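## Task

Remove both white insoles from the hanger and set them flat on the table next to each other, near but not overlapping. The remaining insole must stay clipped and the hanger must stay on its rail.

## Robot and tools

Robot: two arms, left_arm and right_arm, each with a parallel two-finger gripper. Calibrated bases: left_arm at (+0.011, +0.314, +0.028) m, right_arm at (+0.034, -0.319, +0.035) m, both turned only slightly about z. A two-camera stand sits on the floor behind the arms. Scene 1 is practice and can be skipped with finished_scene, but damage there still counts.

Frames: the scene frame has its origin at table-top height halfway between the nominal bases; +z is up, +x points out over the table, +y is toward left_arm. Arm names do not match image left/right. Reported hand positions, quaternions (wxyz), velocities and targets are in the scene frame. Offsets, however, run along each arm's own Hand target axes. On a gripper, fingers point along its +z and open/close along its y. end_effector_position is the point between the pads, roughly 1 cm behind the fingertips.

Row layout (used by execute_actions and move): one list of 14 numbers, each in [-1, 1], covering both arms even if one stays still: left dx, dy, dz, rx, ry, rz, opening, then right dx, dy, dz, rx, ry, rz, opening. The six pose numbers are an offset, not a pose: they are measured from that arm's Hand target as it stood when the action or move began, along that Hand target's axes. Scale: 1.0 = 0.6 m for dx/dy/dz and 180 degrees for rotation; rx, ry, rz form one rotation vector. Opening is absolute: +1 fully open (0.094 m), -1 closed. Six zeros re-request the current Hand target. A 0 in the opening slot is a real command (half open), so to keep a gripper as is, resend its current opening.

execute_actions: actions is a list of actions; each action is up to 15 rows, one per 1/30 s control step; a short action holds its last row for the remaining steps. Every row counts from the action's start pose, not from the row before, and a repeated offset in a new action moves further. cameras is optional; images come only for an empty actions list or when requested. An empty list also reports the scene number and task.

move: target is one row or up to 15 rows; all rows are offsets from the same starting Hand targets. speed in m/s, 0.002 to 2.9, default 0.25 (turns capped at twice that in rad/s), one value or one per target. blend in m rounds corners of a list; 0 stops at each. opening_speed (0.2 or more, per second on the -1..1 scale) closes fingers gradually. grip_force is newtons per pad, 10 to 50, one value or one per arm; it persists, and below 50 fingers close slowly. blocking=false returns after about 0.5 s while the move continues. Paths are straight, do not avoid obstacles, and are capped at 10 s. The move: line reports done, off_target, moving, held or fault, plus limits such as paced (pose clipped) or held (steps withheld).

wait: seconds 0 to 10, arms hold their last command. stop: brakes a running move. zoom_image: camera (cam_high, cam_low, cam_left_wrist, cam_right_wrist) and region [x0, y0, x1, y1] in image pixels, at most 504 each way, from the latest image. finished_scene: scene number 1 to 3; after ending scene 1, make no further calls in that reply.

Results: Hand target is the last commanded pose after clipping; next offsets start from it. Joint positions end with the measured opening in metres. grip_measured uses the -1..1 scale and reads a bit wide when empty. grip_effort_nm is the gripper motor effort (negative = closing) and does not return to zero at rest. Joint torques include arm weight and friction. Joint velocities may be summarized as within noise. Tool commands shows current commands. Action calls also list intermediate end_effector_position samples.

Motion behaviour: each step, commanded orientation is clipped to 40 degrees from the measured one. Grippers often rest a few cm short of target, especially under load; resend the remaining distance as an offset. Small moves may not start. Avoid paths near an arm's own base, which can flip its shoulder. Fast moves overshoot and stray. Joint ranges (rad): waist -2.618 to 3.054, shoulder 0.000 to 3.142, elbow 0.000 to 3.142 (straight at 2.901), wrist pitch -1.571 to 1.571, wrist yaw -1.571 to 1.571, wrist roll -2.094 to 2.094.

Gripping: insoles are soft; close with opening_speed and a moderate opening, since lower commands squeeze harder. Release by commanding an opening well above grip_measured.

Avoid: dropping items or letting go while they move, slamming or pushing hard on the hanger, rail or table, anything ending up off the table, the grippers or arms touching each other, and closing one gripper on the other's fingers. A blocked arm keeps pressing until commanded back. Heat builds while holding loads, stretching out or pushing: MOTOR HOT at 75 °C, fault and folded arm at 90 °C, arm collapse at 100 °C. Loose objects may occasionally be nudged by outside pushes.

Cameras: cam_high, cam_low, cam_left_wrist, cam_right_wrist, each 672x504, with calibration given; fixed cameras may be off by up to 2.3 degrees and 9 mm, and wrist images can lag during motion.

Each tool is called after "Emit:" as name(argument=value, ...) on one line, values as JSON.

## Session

Emit:
execute_actions(actions=[], cameras=["cam_high","cam_low"])

Emit:
zoom_image(camera="cam_high", region=[190, 120, 480, 420])

Emit:
zoom_image(camera="cam_low", region=[230, 80, 510, 300])

Scene clock: 0.00 s.
left_arm: end_effector_position=(+0.4187, +0.3094, +0.1377) grip_measured=+1.000 grip_effort_nm=n/a end_effector_quat_wxyz=(+0.601, -0.014, +0.799, +0.002) | right_arm: end_effector_position=(+0.4416, -0.2885, +0.1421) grip_measured=+1.000 grip_effort_nm=n/a end_effector_quat_wxyz=(+0.602, -0.002, +0.797, -0.041)
Joint positions: left_arm=[-0.057 1.558 0.385 0.891 -0.056 -0.031 0.094] | right_arm=[0.142 1.595 0.394 0.918 0.228 -0.006 0.094]
Joint velocities: within noise
Joint torques (N m): no reading
Heat: left arm: 28 °C; right arm: 31 °C.
Hand target: left_arm +0.4205, +0.3093, +0.1427; +0.606, -0.015, +0.795, +0.002 | right_arm +0.4416, -0.2887, +0.1416; +0.600, -0.002, +0.799, -0.042
Tool commands: left_gripper/opening=+1.0 right_gripper/opening=+1.0
Images, in order (width x height): cam_high 672x504, cam_low 672x504.

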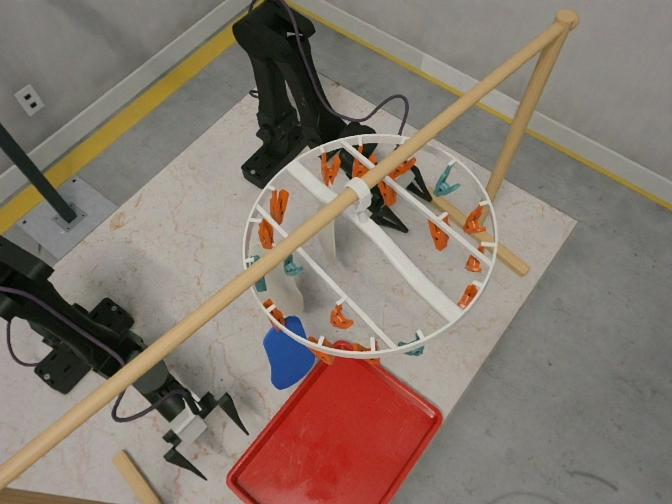

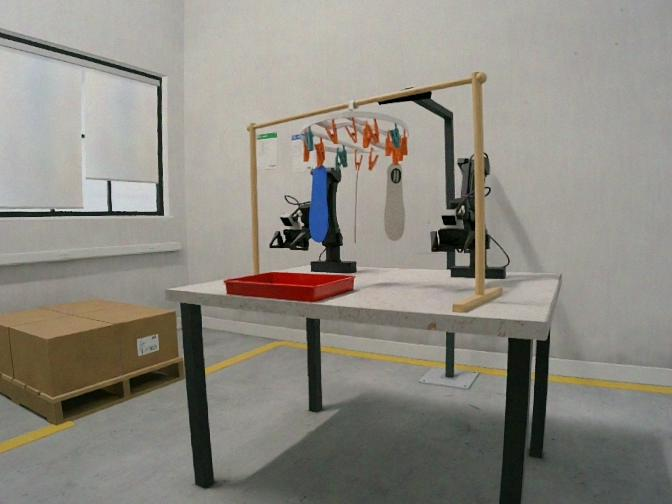

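Scaled by 1.680 from the camera's 672x504 image, which has a finer 960x720 frame.

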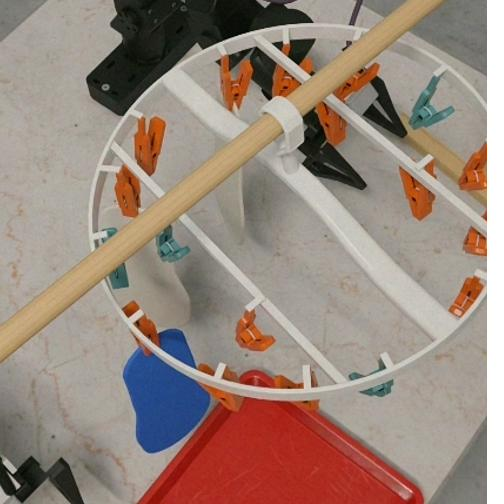

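Scaled by 1.800 from the camera's 672x504 image, which has a finer 960x720 frame.

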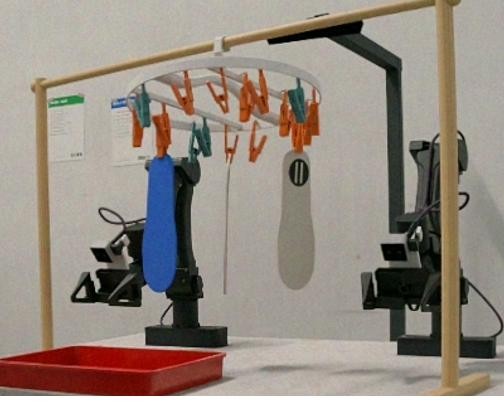

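Emit:
move(target=[-0.186,-0.293,-0.293,0.163,-0.0825,0.0267,1,-0.198,0.366,-0.355,-0.15,-0.093,0.001,1], speed=0.4, cameras=["cam_high","cam_left_wrist","cam_right_wrist"])

Scene clock: 18.63 s.
left_arm: end_effector_position=(+0.2854, +0.1333, +0.2830) grip_measured=+1.000 grip_effort_nm=-0.01 end_effector_quat_wxyz=(+0.676, +0.175, +0.695, -0.171) | right_arm: end_effector_position=(+0.2799, -0.0516, +0.2977) grip_measured=+1.000 grip_effort_nm=0.00 end_effector_quat_wxyz=(+0.693, -0.144, +0.690, +0.154)
Joint positions: left_arm=[-0.713 0.766 0.371 0.366 -0.2 -0.007 0.094] | right_arm=[1.135 1.124 0.494 0.64 0.74 0.006 0.094]
Joint torques (N m): left_arm=[-0.73 -1.17 10.43 1.8 -0.09 0.04] | right_arm=[0.27 -2.32 10.56 1.26 0.08 -0.09]
Heat: left arm: 30 °C; right arm: 32 °C.
Hand target: left_arm +0.2851, +0.1324, +0.2995; +0.686, +0.172, +0.686, -0.172 | right_arm +0.2810, -0.0497, +0.2990; +0.692, -0.146, +0.692, +0.147
Off the commanded pose: left_arm 0.017 m, 2 deg | right_arm 0.003 m, 1 deg.
move: off_target (left_arm)
camera_calibration:
cam_left_wrist: T_world_to_cam=[[-0.478297, -0.878109, -0.0125093, 0.259176], [-0.385568, 0.22277, -0.895383, 0.369935], [0.789031, -0.423436, -0.445121, 0.0453295], [0, 0, 0, 1]] pos_world=[0.230832, 0.164369, 0.354653]
cam_right_wrist: T_world_to_cam=[[0.401704, -0.915545, -0.0202896, -0.153972], [-0.397225, -0.154238, -0.904667, 0.412426], [0.825134, 0.371468, -0.425635, 0.00264607], [0, 0, 0, 1]] pos_world=[0.223494, -0.0783396, 0.371111]
Images, in order (width x height): cam_high 672x504, cam_left_wrist 672x504, cam_right_wrist 672x504.

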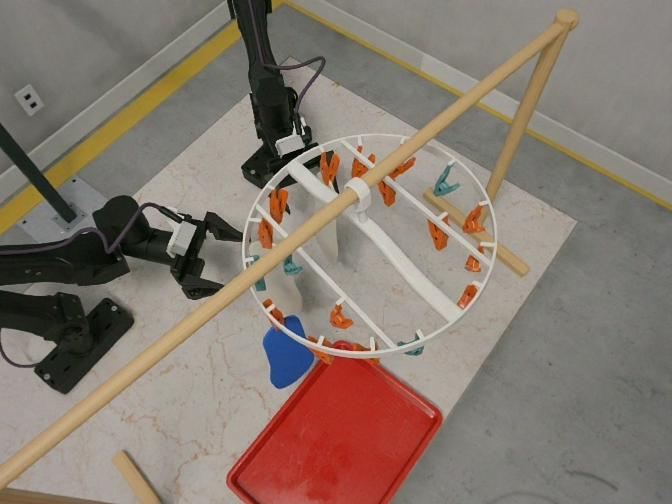

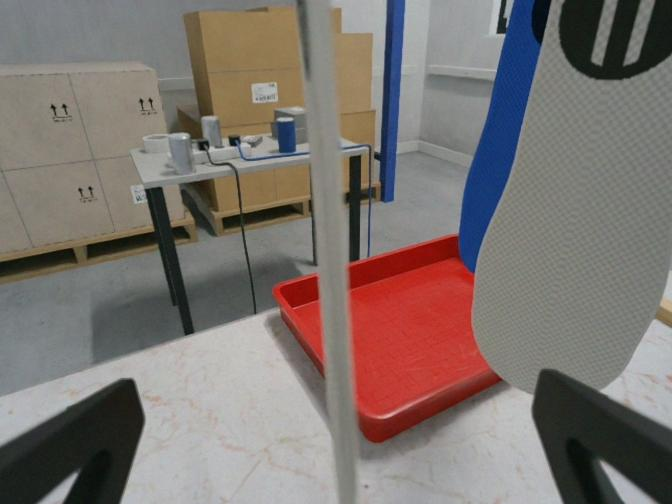

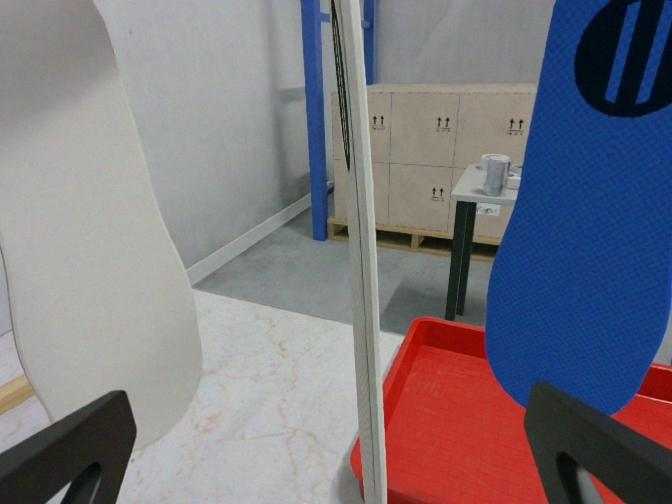

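Emit:
move(target=[0,0,0.03,0,0,0,1,0,-0.0095,0.0815,-0.028,0,0,1], speed=0.3, cameras=["cam_left_wrist","cam_right_wrist"])

Scene clock: 29.10 s.
left_arm: end_effector_position=(+0.2969, +0.1253, +0.2787) grip_measured=+1.000 grip_effort_nm=-0.01 end_effector_quat_wxyz=(+0.670, +0.177, +0.701, -0.167) | right_arm: end_effector_position=(+0.3248, -0.0387, +0.2924) grip_measured=+1.000 grip_effort_nm=0.00 end_effector_quat_wxyz=(+0.682, -0.176, +0.688, +0.175)
Joint positions: left_arm=[-0.708 0.857 0.395 0.414 -0.197 -0.007 0.094] | right_arm=[0.934 1.251 0.563 0.676 0.462 0.005 0.094]
Joint torques (N m): left_arm=[0.68 -0.7 10.66 2.07 0.06 0.03] | right_arm=[-0.43 -3.25 11.14 1.53 -0.07 -0.08]
Heat: left arm: 32 °C; right arm: 32 °C.
Hand target: left_arm +0.3009, +0.1240, +0.2996; +0.686, +0.172, +0.686, -0.172 | right_arm +0.3280, -0.0351, +0.2990; +0.685, -0.177, +0.685, +0.177
Off the commanded pose: left_arm 0.021 m, 3 deg | right_arm 0.008 m, 1 deg.
move: off_target (left_arm)
camera_calibration:
cam_left_wrist: T_world_to_cam=[[-0.47688, -0.878811, -0.016628, 0.258433], [-0.398031, 0.232778, -0.887348, 0.372621], [0.783682, -0.41654, -0.460801, 0.0360473], [0, 0, 0, 1]] pos_world=[0.243307, 0.155391, 0.351552]
cam_right_wrist: T_world_to_cam=[[0.470832, -0.882194, -0.00709449, -0.185446], [-0.392439, -0.202231, -0.89727, 0.421906], [0.790132, 0.425248, -0.441425, -0.0233418], [0, 0, 0, 1]] pos_world=[0.271329, -0.0683503, 0.366945]
Images, in order (width x height): cam_left_wrist 672x504, cam_right_wrist 672x504.

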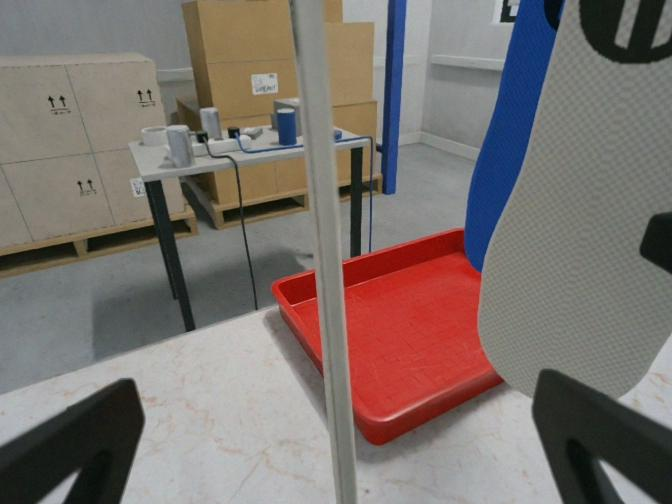

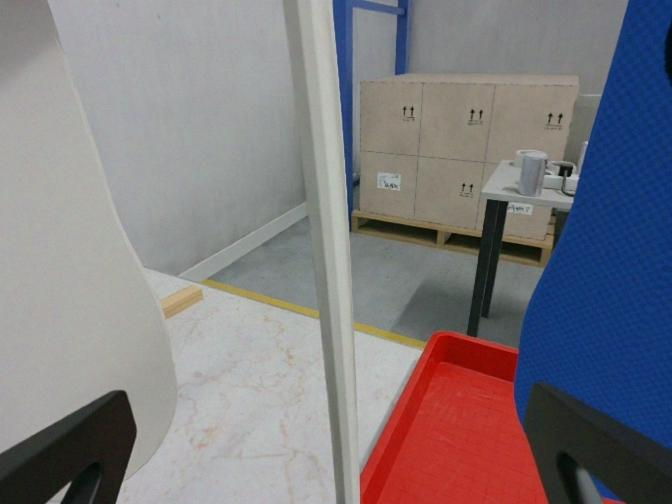

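Emit:
zoom_image(camera="cam_left_wrist", region=[280, 200, 400, 320])

Emit:
zoom_image(camera="cam_right_wrist", region=[280, 200, 400, 320])

Scaled by 4.200 from the camera's 672x504 image, which has a finer 960x720 frame.

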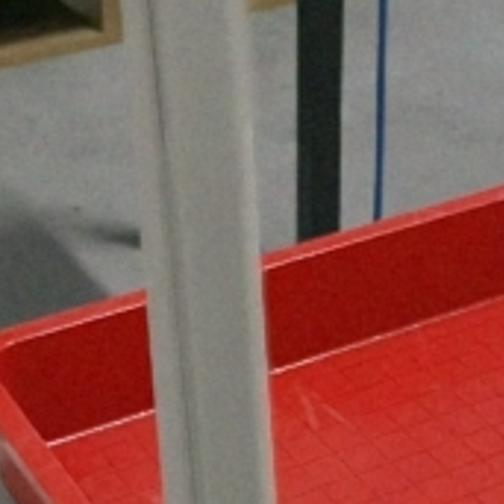

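Scaled by 4.200 from the camera's 672x504 image, which has a finer 960x720 frame.

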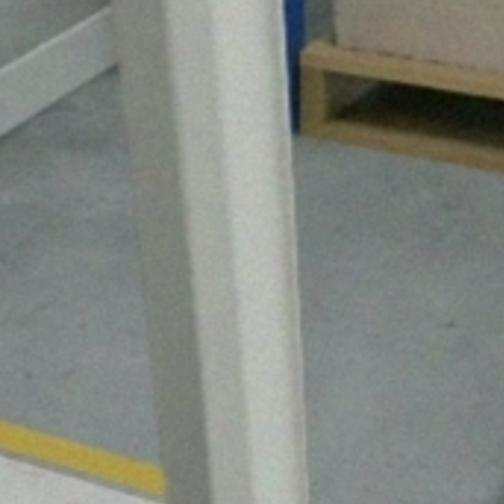

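Emit:
move(target=[[0,0,0.045,0,0,0,1,0,0,0.03,0,0,0,1],[0,0,0.045,0,0,0,-1,0,0,0.03,0,0,0,-1]], grip_force=48, speed=0.2, cameras=["cam_left_wrist","cam_right_wrist"])

Scene clock: 57.13 s.
left_arm: end_effector_position=(+0.3197, +0.1130, +0.2802) grip_measured=-0.942 grip_effort_nm=-0.98 end_effector_quat_wxyz=(+0.671, +0.176, +0.700, -0.168) | right_arm: end_effector_position=(+0.3399, -0.0296, +0.2932) grip_measured=-0.956 grip_effort_nm=-0.90 end_effector_quat_wxyz=(+0.682, -0.176, +0.688, +0.176)
Joint positions: left_arm=[-0.682 1.007 0.451 0.512 -0.171 -0.006 0.003] | right_arm=[0.904 1.323 0.614 0.7 0.431 0.005 0.002]
Joint torques (N m): left_arm=[0.69 -1.42 10.54 2.08 0.07 0.02] | right_arm=[-0.54 -3.78 11.04 1.53 -0.1 -0.08]
Heat: left arm: 32 °C; right arm: 36 °C.
Hand target: left_arm +0.3247, +0.1112, +0.2996; +0.686, +0.172, +0.686, -0.172 | right_arm +0.3437, -0.0263, +0.2989; +0.685, -0.177, +0.685, +0.177
Off the commanded pose: left_arm 0.020 m, 2 deg | right_arm 0.008 m, 1 deg.
grip_force (N): 48, 48
move: off_target (left_arm); target 2's new opening was sent with left_arm's hand 0.020 m and 3 deg from that target
camera_calibration:
cam_left_wrist: T_world_to_cam=[[-0.476506, -0.879038, -0.0153127, 0.257976], [-0.39644, 0.230382, -0.888684, 0.385914], [0.784714, -0.417393, -0.458265, 0.0127559], [0, 0, 0, 1]] pos_world=[0.26591, 0.143187, 0.352752]
cam_right_wrist: T_world_to_cam=[[0.472586, -0.881248, -0.00798945, -0.184762], [-0.391429, -0.201771, -0.897815, 0.430162], [0.789586, 0.427422, -0.4403, -0.0387935], [0, 0, 0, 1]] pos_world=[0.286325, -0.0594459, 0.367649]
Images, in order (width x height): cam_left_wrist 672x504, cam_right_wrist 672x504.

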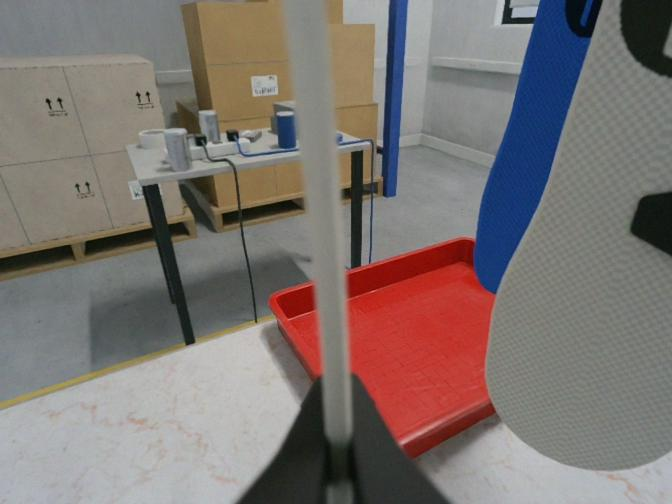

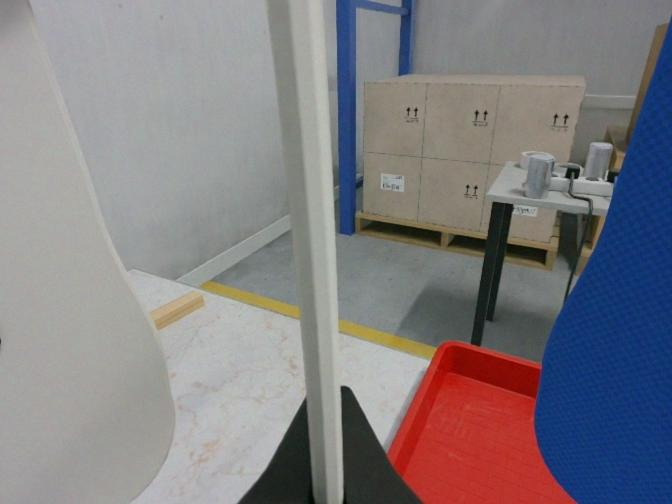

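Emit:
move(target=[0.215,0,0,0,0,0,-1,0.208,0,0,0,0,0,-1], speed=0.15, cameras=["cam_high","cam_low"])

Scene clock: 61.67 s.
left_arm: end_effector_position=(+0.3250, +0.1096, +0.1735) grip_measured=-0.943 grip_effort_nm=-1.00 end_effector_quat_wxyz=(+0.686, +0.169, +0.685, -0.175) | right_arm: end_effector_position=(+0.3457, -0.0276, +0.1845) grip_measured=-0.958 grip_effort_nm=-0.99 end_effector_quat_wxyz=(+0.692, -0.166, +0.679, +0.181)
Joint positions: left_arm=[-0.679 1.639 0.179 1.464 -0.168 -0.006 0.003] | right_arm=[0.896 1.819 0.421 1.425 0.43 0.005 0.002]
Joint torques (N m): left_arm=[0.47 -2.91 3.33 2.09 0.06 0.03] | right_arm=[0.21 -5.11 4.79 1.58 -0.08 -0.05]
Heat: left arm: 32 °C; right arm: 36 °C.
Hand target: left_arm +0.3247, +0.1111, +0.1707; +0.686, +0.172, +0.686, -0.172 | right_arm +0.3437, -0.0263, +0.1743; +0.685, -0.177, +0.685, +0.177
Off the commanded pose: left_arm 0.003 m, 0 deg | right_arm 0.011 m, 2 deg.
grip_force (N): 48, 48
move: off_target (right_arm)
Images, in order (width x height): cam_high 672x504, cam_low 672x504.

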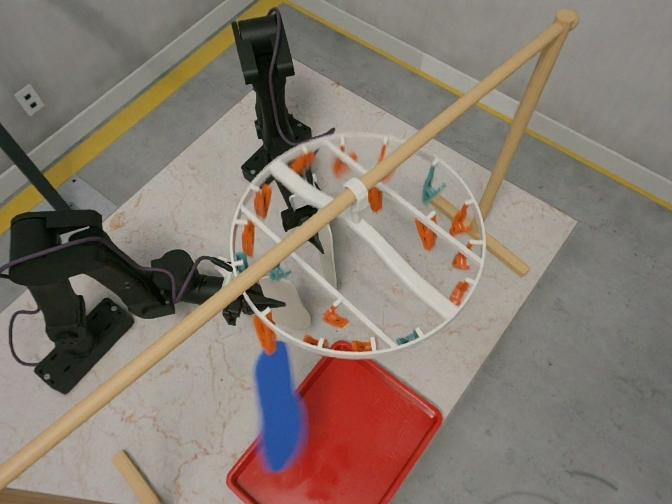

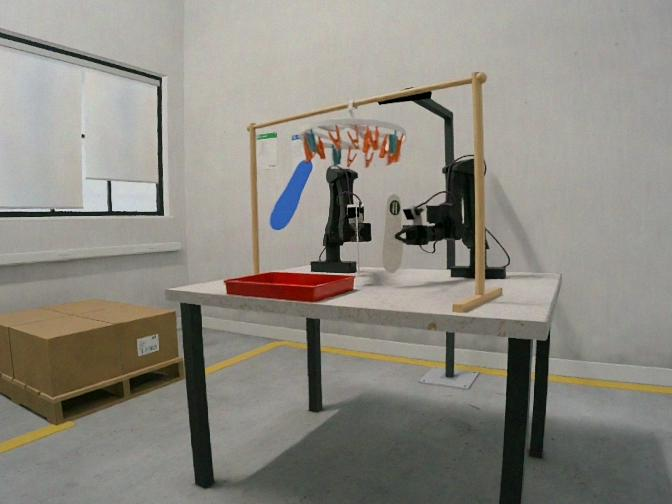

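Emit:
move(target=[[-0.082,0.079,-0.06,0.0735,0.4025,-0.2985,-1,-0.076,-0.071,-0.056,-0.0698,0.4,0.3016,-1],[0.143,0.013,-0.025,0.0735,0.4025,-0.2985,-1,0.149,0.0745,0.025,-0.0698,0.4,0.3016,-1]], speed=[0.4,0.2], blend=[0.02,0], cameras=["all"])

Scene clock: 80.13 s.
left_arm: end_effector_position=(+0.3189, +0.1276, +0.0906) grip_measured=-0.943 grip_effort_nm=-1.00 end_effector_quat_wxyz=(+0.008, +0.001, +0.925, -0.380) | right_arm: end_effector_position=(+0.3375, +0.0225, +0.0952) grip_measured=-0.958 grip_effort_nm=-0.99 end_effector_quat_wxyz=(+0.009, -0.005, +0.921, +0.390)
Joint positions: left_arm=[-0.214 1.774 1.05 -0.64 0.758 -0.276 0.003] | right_arm=[0.579 1.922 1.183 -0.288 -0.622 0.776 0.002]
Joint torques (N m): left_arm=[-0.62 -5.65 4.57 0.86 0.41 -0.06] | right_arm=[-0.05 -8.66 6.83 0.93 -0.21 0.02]
Heat: left arm: 32 °C; right arm: 33 °C.
Hand target: left_arm +0.3153, +0.1251, +0.0848; +0.000, +0.001, +0.924, -0.383 | right_arm +0.3352, +0.0200, +0.0848; +0.001, +0.000, +0.924, +0.383
Off the commanded pose: left_arm 0.007 m, 1 deg | right_arm 0.011 m, 1 deg.
grip_force (N): 48, 48
move: off_target (right_arm)
camera_calibration:
cam_left_wrist: T_world_to_cam=[[-0.0214713, -0.707378, 0.706509, 0.0351545], [-0.91314, 0.301614, 0.274234, 0.264101], [-0.40708, -0.639254, -0.652411, 0.358565], [0, 0, 0, 1]] pos_world=[0.387881, 0.174425, 0.13667]
cam_right_wrist: T_world_to_cam=[[0.00973595, -0.703007, -0.711116, 0.0798674], [-0.906774, -0.305975, 0.290071, 0.325183], [-0.421506, 0.641997, -0.640447, 0.276647], [0, 0, 0, 1]] pos_world=[0.410698, -0.0219617, 0.139647]

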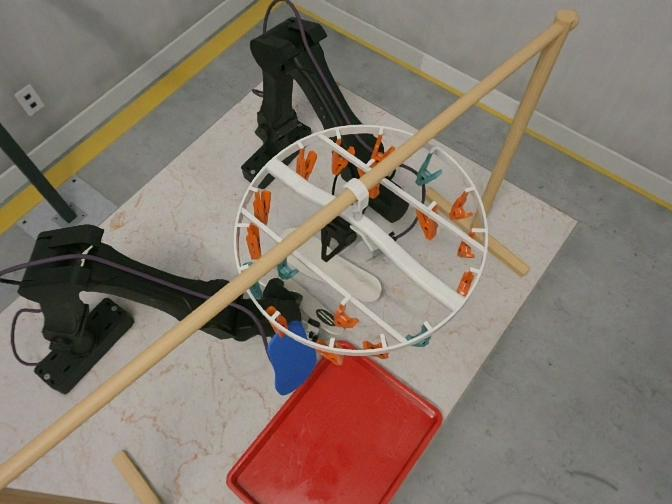

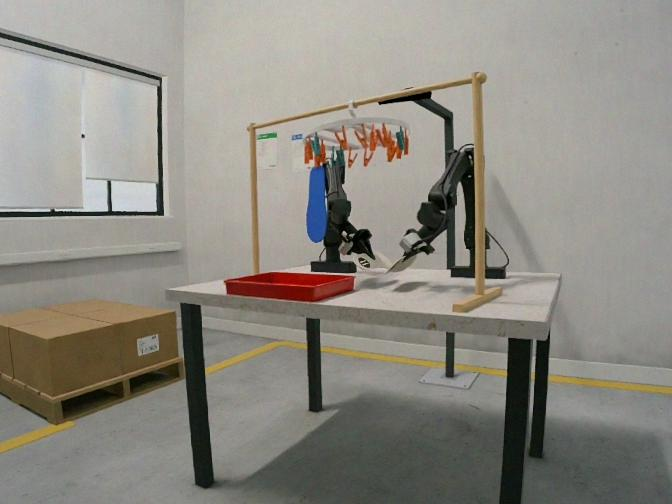

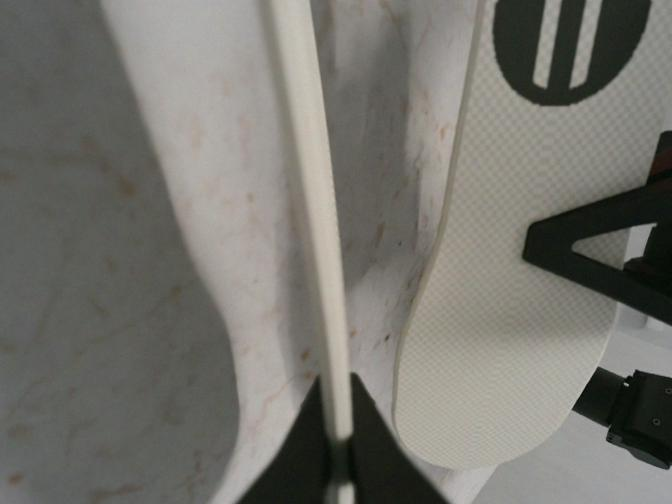

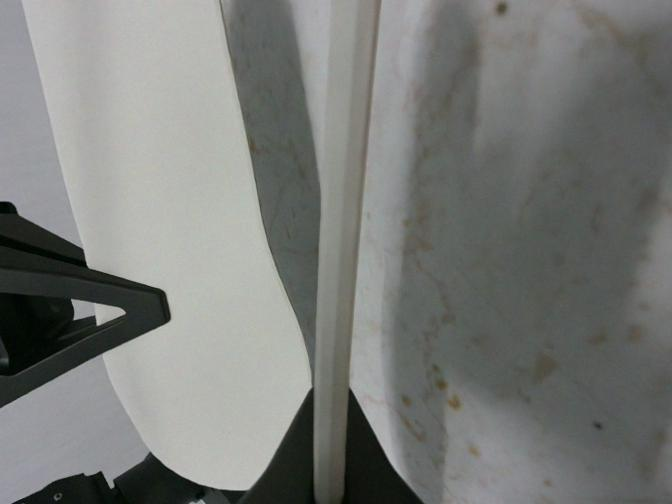

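Emit:
move(target=[[0,0.0766,0.093,0.111,0,0,-1,0,0,0,0,0,0,-1],[0,0.0766,0.093,0.111,0,0,-0.75,0,0,0,0,0,0,-1],[0,0.159,0.0106,0.111,0,0,-0.75,0,0,0,0,0,0,-1],[0,0.183,-0.0837,0.111,0,0,-0.75,0,-0.0436,0.1,-0.111,0,0,-1]], speed=[0.12,0.12,0.09,0.15], blend=[0,0,0.01,0], opening_speed=0.5, cameras=["all"])

Emit:
zoom_image(camera="cam_low", region=[310, 210, 450, 310])

Scene clock: 105.80 s.
left_arm: end_effector_position=(+0.3109, +0.2360, +0.0445) grip_measured=-0.752 grip_effort_nm=0.08 end_effector_quat_wxyz=(-0.002, +0.000, +0.845, -0.534) | right_arm: end_effector_position=(+0.3415, +0.0489, +0.0371) grip_measured=-0.958 grip_effort_nm=-0.99 end_effector_quat_wxyz=(+0.017, -0.007, +0.840, +0.542)
Joint positions: left_arm=[0.255 2.179 1.144 -1.058 1.052 0.583 0.012] | right_arm=[0.557 2.198 0.955 0.575 -0.845 0.998 0.002]
Joint torques (N m): left_arm=[0.4 -6.08 5.59 -0.47 0.43 0.09] | right_arm=[-0.49 -8.68 4.74 1.22 -0.37 -0.01]
Heat: left arm: 30 °C; right arm: 32 °C.
Hand target: left_arm +0.3154, +0.2382, +0.0427; +0.000, +0.001, +0.843, -0.537 | right_arm +0.3353, +0.0440, +0.0239; +0.001, +0.000, +0.843, +0.537
Off the commanded pose: left_arm 0.005 m, 0 deg | right_arm 0.015 m, 2 deg.
grip_force (N): 48, 48
move: off_target (right_arm)
camera_calibration:
cam_left_wrist: T_world_to_cam=[[-0.0133373, -0.425568, 0.904828, 0.0663761], [-0.906246, 0.387538, 0.168913, 0.219071], [-0.42254, -0.817744, -0.390839, 0.429892], [0, 0, 0, 1]] pos_world=[0.381064, 0.294891, 0.0709556]
cam_right_wrist: T_world_to_cam=[[0.0236521, -0.421109, -0.906701, 0.0457297], [-0.910384, -0.38383, 0.154518, 0.363848], [-0.413088, 0.821791, -0.39245, 0.203236], [0, 0, 0, 1]] pos_world=[0.414114, -0.00810411, 0.0650017]

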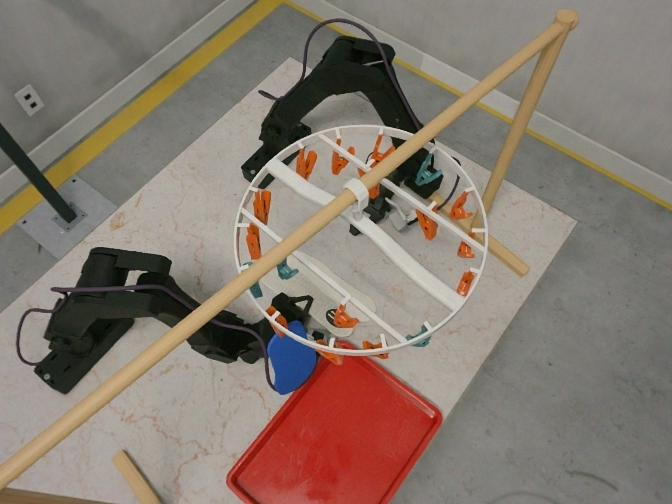

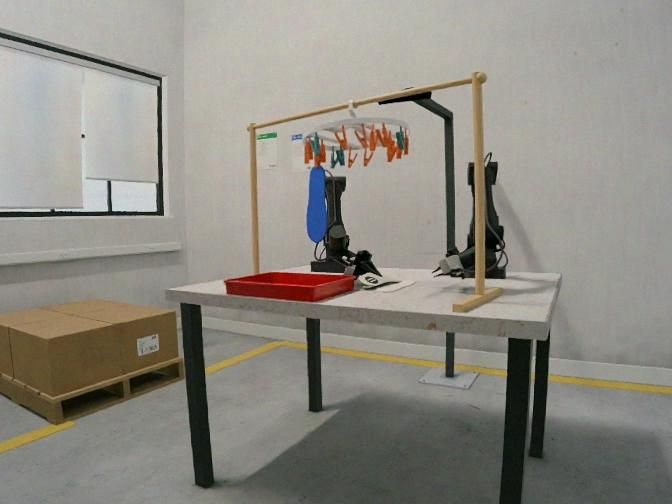

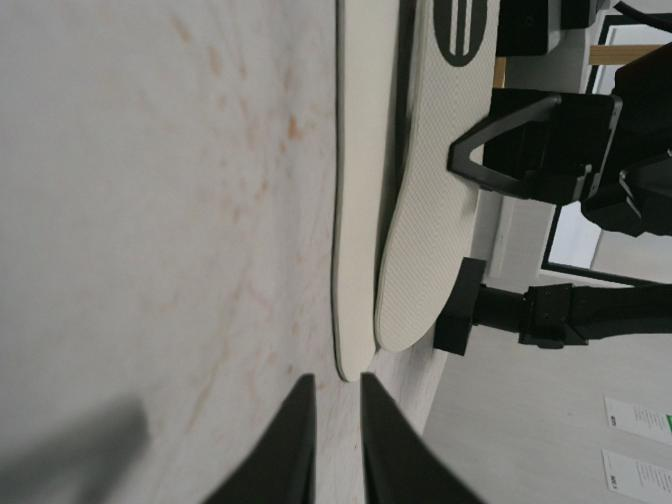

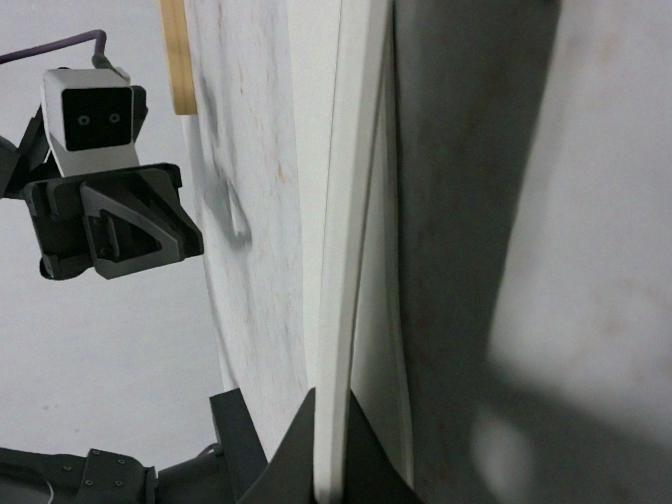

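Scaled by 3.600 from the camera's 672x504 image, which has a finer 960x720 frame.

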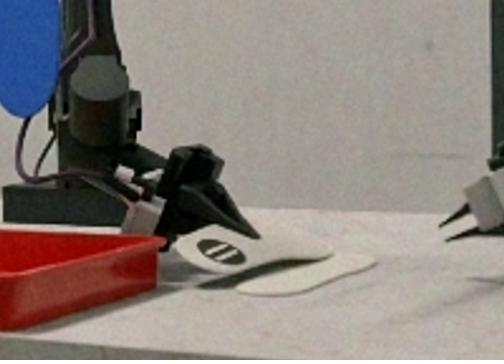

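Emit:
move(target=[[0,0,0,0,0,0,-0.75,0,0.0256,-0.0635,0,0.0755,-0.0352,-1],[0,0,0,0,0,0,-0.75,0,-0.0305,-0.03,0,0.0755,-0.0352,-1]], speed=[0.12,0.06], blend=[0.008,0], cameras=["cam_high","cam_low","cam_left_wrist","cam_right_wrist"])

Emit:
zoom_image(camera="cam_low", region=[310, 210, 450, 310])

Scene clock: 119.73 s.
left_arm: end_effector_position=(+0.3109, +0.2360, +0.0445) grip_measured=-0.752 grip_effort_nm=0.08 end_effector_quat_wxyz=(-0.002, +0.000, +0.845, -0.534) | right_arm: end_effector_position=(+0.3341, +0.0173, +0.0190) grip_measured=-0.958 grip_effort_nm=-0.99 end_effector_quat_wxyz=(-0.068, -0.104, +0.840, +0.529)
Joint positions: left_arm=[0.255 2.179 1.144 -1.058 1.052 0.583 0.012] | right_arm=[0.45 2.283 1.171 -0.017 -1.073 0.498 0.002]
Joint torques (N m): left_arm=[0.43 -6.09 5.59 -0.48 0.43 0.09] | right_arm=[0.16 -9.35 7.84 0.81 -0.52 -0.1]
Heat: left arm: 31 °C; right arm: 32 °C.
Hand target: left_arm +0.3154, +0.2382, +0.0427; +0.000, +0.001, +0.843, -0.537 | right_arm +0.3353, +0.0200, +0.0149; -0.069, -0.110, +0.836, +0.533
Off the commanded pose: left_arm 0.005 m, 0 deg | right_arm 0.005 m, 1 deg.
grip_force (N): 48, 48
move: done
camera_calibration:
cam_left_wrist: T_world_to_cam=[[-0.0129763, -0.425452, 0.904888, 0.066198], [-0.906189, 0.38754, 0.169215, 0.218936], [-0.422673, -0.817804, -0.390569, 0.429899], [0, 0, 0, 1]] pos_world=[0.380963, 0.294891, 0.0709563]
cam_right_wrist: T_world_to_cam=[[0.0994914, -0.429846, -0.897404, -0.00909716], [-0.778065, -0.595791, 0.199116, 0.306314], [-0.620255, 0.678429, -0.393724, 0.290759], [0, 0, 0, 1]] pos_world=[0.419582, -0.0186705, 0.0453231]

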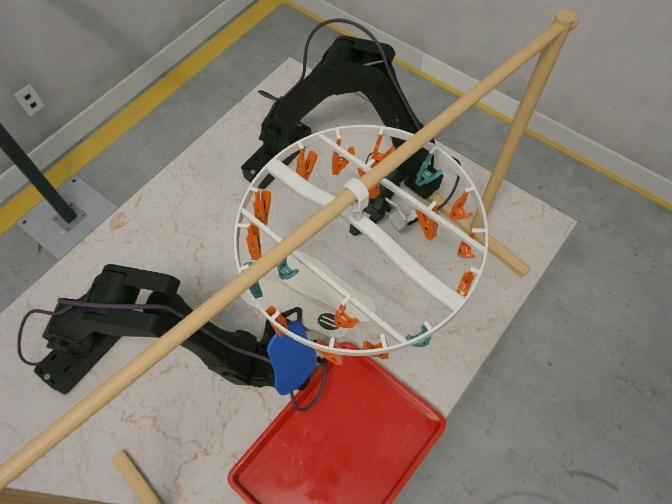

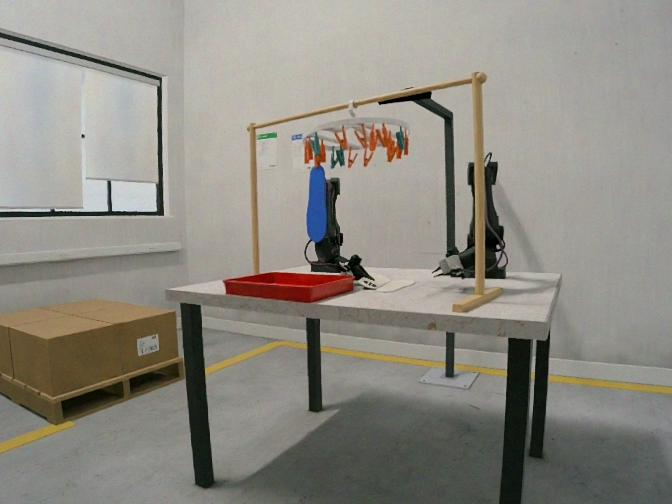

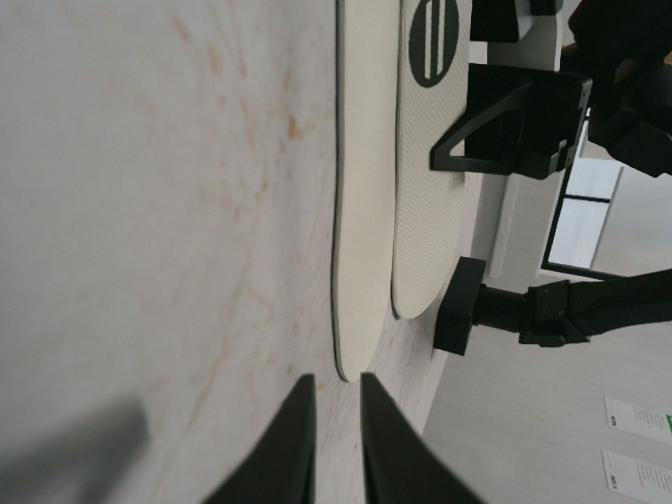

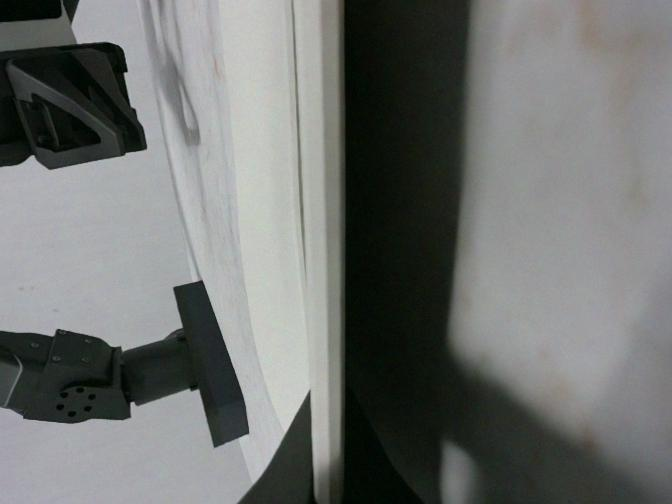

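Scaled by 3.600 from the camera's 672x504 image, which has a finer 960x720 frame.

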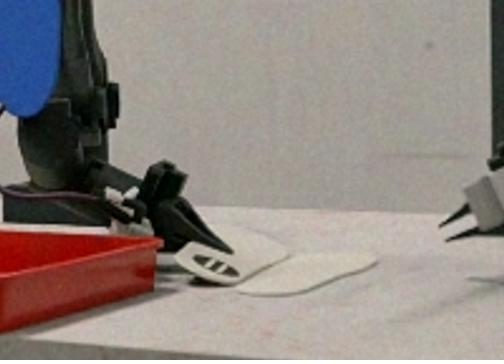

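Emit:
move(target=[[0,0,0,0,0,0,-0.75,0,0,0,0,0,0,-0.75],[0,0,0,0,0,0,-0.75,0.03,-0.048,-0.102,0,0,0,-0.75],[0,0,0,0,0,0,-0.75,0.068,-0.02,-0.199,0,0,0,-0.75]], speed=[0.1,0.09,0.15], blend=[0,0.01,0], opening_speed=0.5, cameras=["all"])

Emit:
zoom_image(camera="cam_low", region=[310, 210, 450, 310])

Emit:
zoom_image(camera="cam_high", region=[220, 220, 400, 360])

Scene clock: 130.07 s.
left_arm: end_effector_position=(+0.3109, +0.2360, +0.0445) grip_measured=-0.752 grip_effort_nm=0.08 end_effector_quat_wxyz=(-0.002, +0.000, +0.845, -0.534) | right_arm: end_effector_position=(+0.3211, -0.1013, +0.0519) grip_measured=-0.752 grip_effort_nm=0.11 end_effector_quat_wxyz=(-0.075, -0.103, +0.838, +0.531)
Joint positions: left_arm=[0.255 2.179 1.144 -1.058 1.052 0.583 0.012] | right_arm=[0.147 2.161 1.152 -0.744 -1.124 -0.182 0.012]
Joint torques (N m): left_arm=[0.43 -6.06 5.57 -0.48 0.42 0.08] | right_arm=[0.1 -9.96 7.25 -0.09 -0.52 -0.11]
Heat: left arm: 31 °C; right arm: 32 °C.
Hand target: left_arm +0.3154, +0.2382, +0.0427; +0.000, +0.001, +0.843, -0.537 | right_arm +0.3249, -0.1000, +0.0544; -0.070, -0.110, +0.836, +0.533
Off the commanded pose: left_arm 0.005 m, 0 deg | right_arm 0.005 m, 1 deg.
grip_force (N): 48, 48
move: done
camera_calibration:
cam_left_wrist: T_world_to_cam=[[-0.0129763, -0.425452, 0.904888, 0.066198], [-0.906189, 0.38754, 0.169215, 0.218936], [-0.422673, -0.817804, -0.390569, 0.429899], [0, 0, 0, 1]] pos_world=[0.380963, 0.294891, 0.0709563]
cam_right_wrist: T_world_to_cam=[[0.0877439, -0.426425, -0.900257, -0.0250453], [-0.77186, -0.600402, 0.209163, 0.215979], [-0.629708, 0.67652, -0.381822, 0.378357], [0, 0, 0, 1]] pos_world=[0.407158, -0.136972, 0.0767431]

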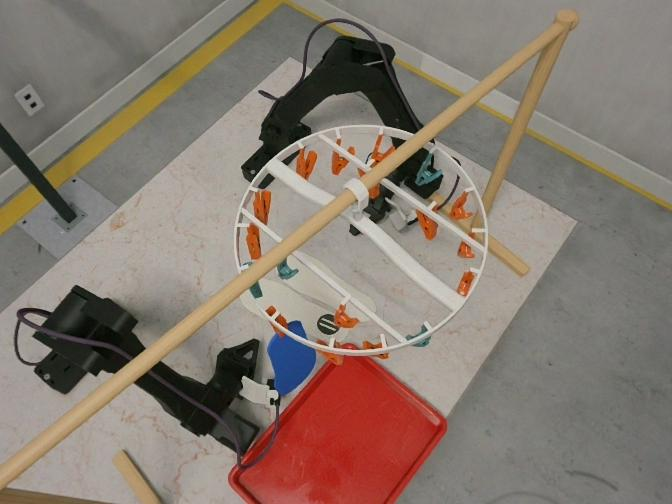

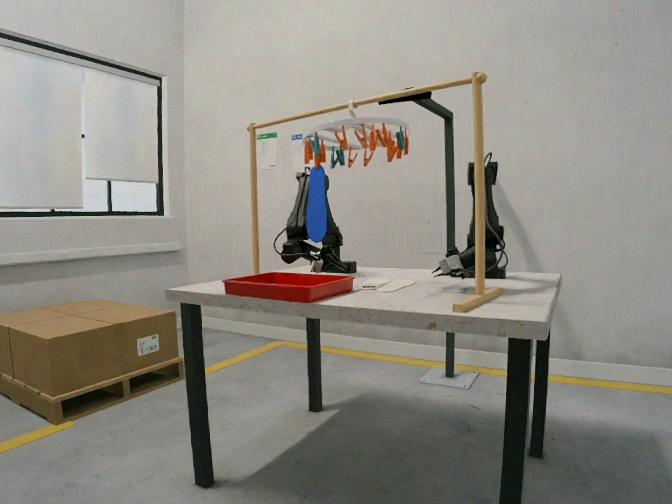

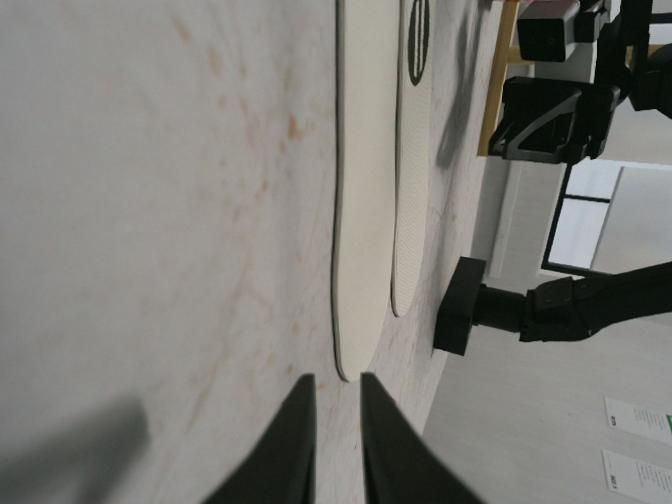

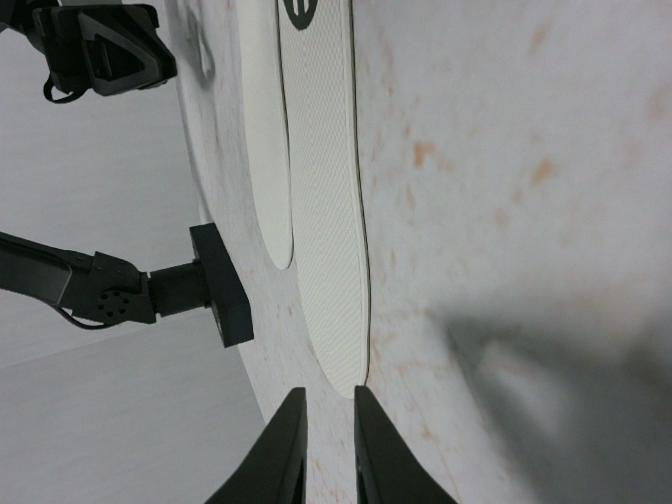

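Scaled by 3.600 from the camera's 672x504 image, which has a finer 960x720 frame.

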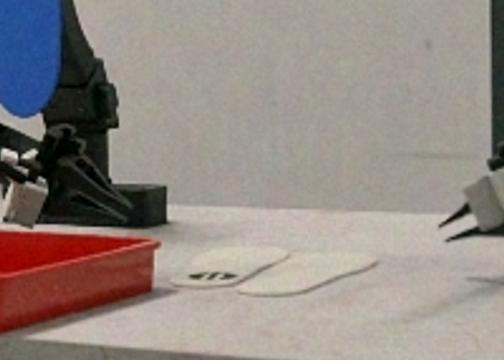

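Scaled by 2.800 from the camera's 672x504 image, which has a finer 960x720 frame.

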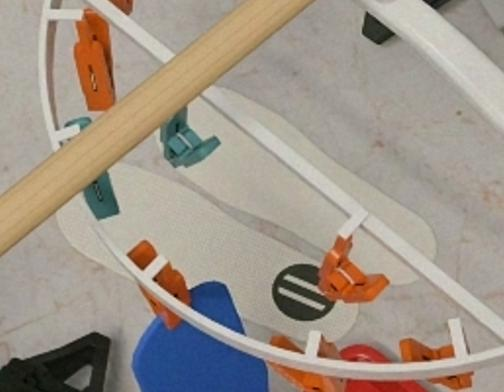

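Emit:
zoom_image(camera="cam_right_wrist", region=[220, 120, 380, 280])

Emit:
zoom_image(camera="cam_left_wrist", region=[330, 60, 450, 330])

Scaled by 3.150 from the camera's 672x504 image, which has a finer 960x720 frame.

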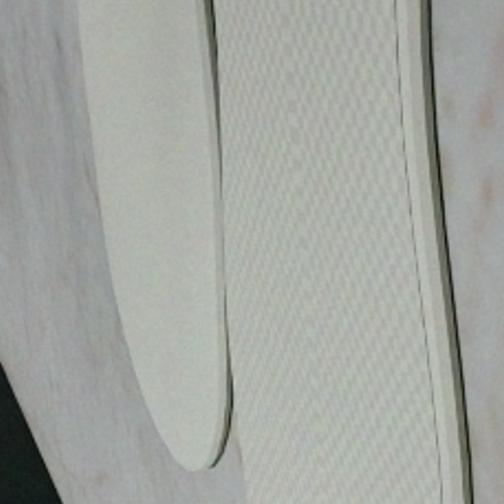

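Scaled by 1.867 from the camera's 672x504 image, which has a finer 960x720 frame.

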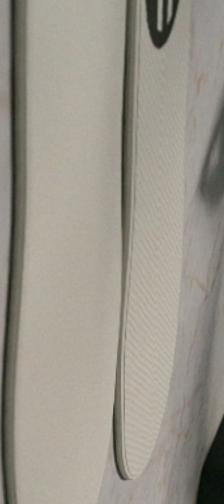

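Emit:
finished_scene(scene=2)

The scene is finished: the task was done.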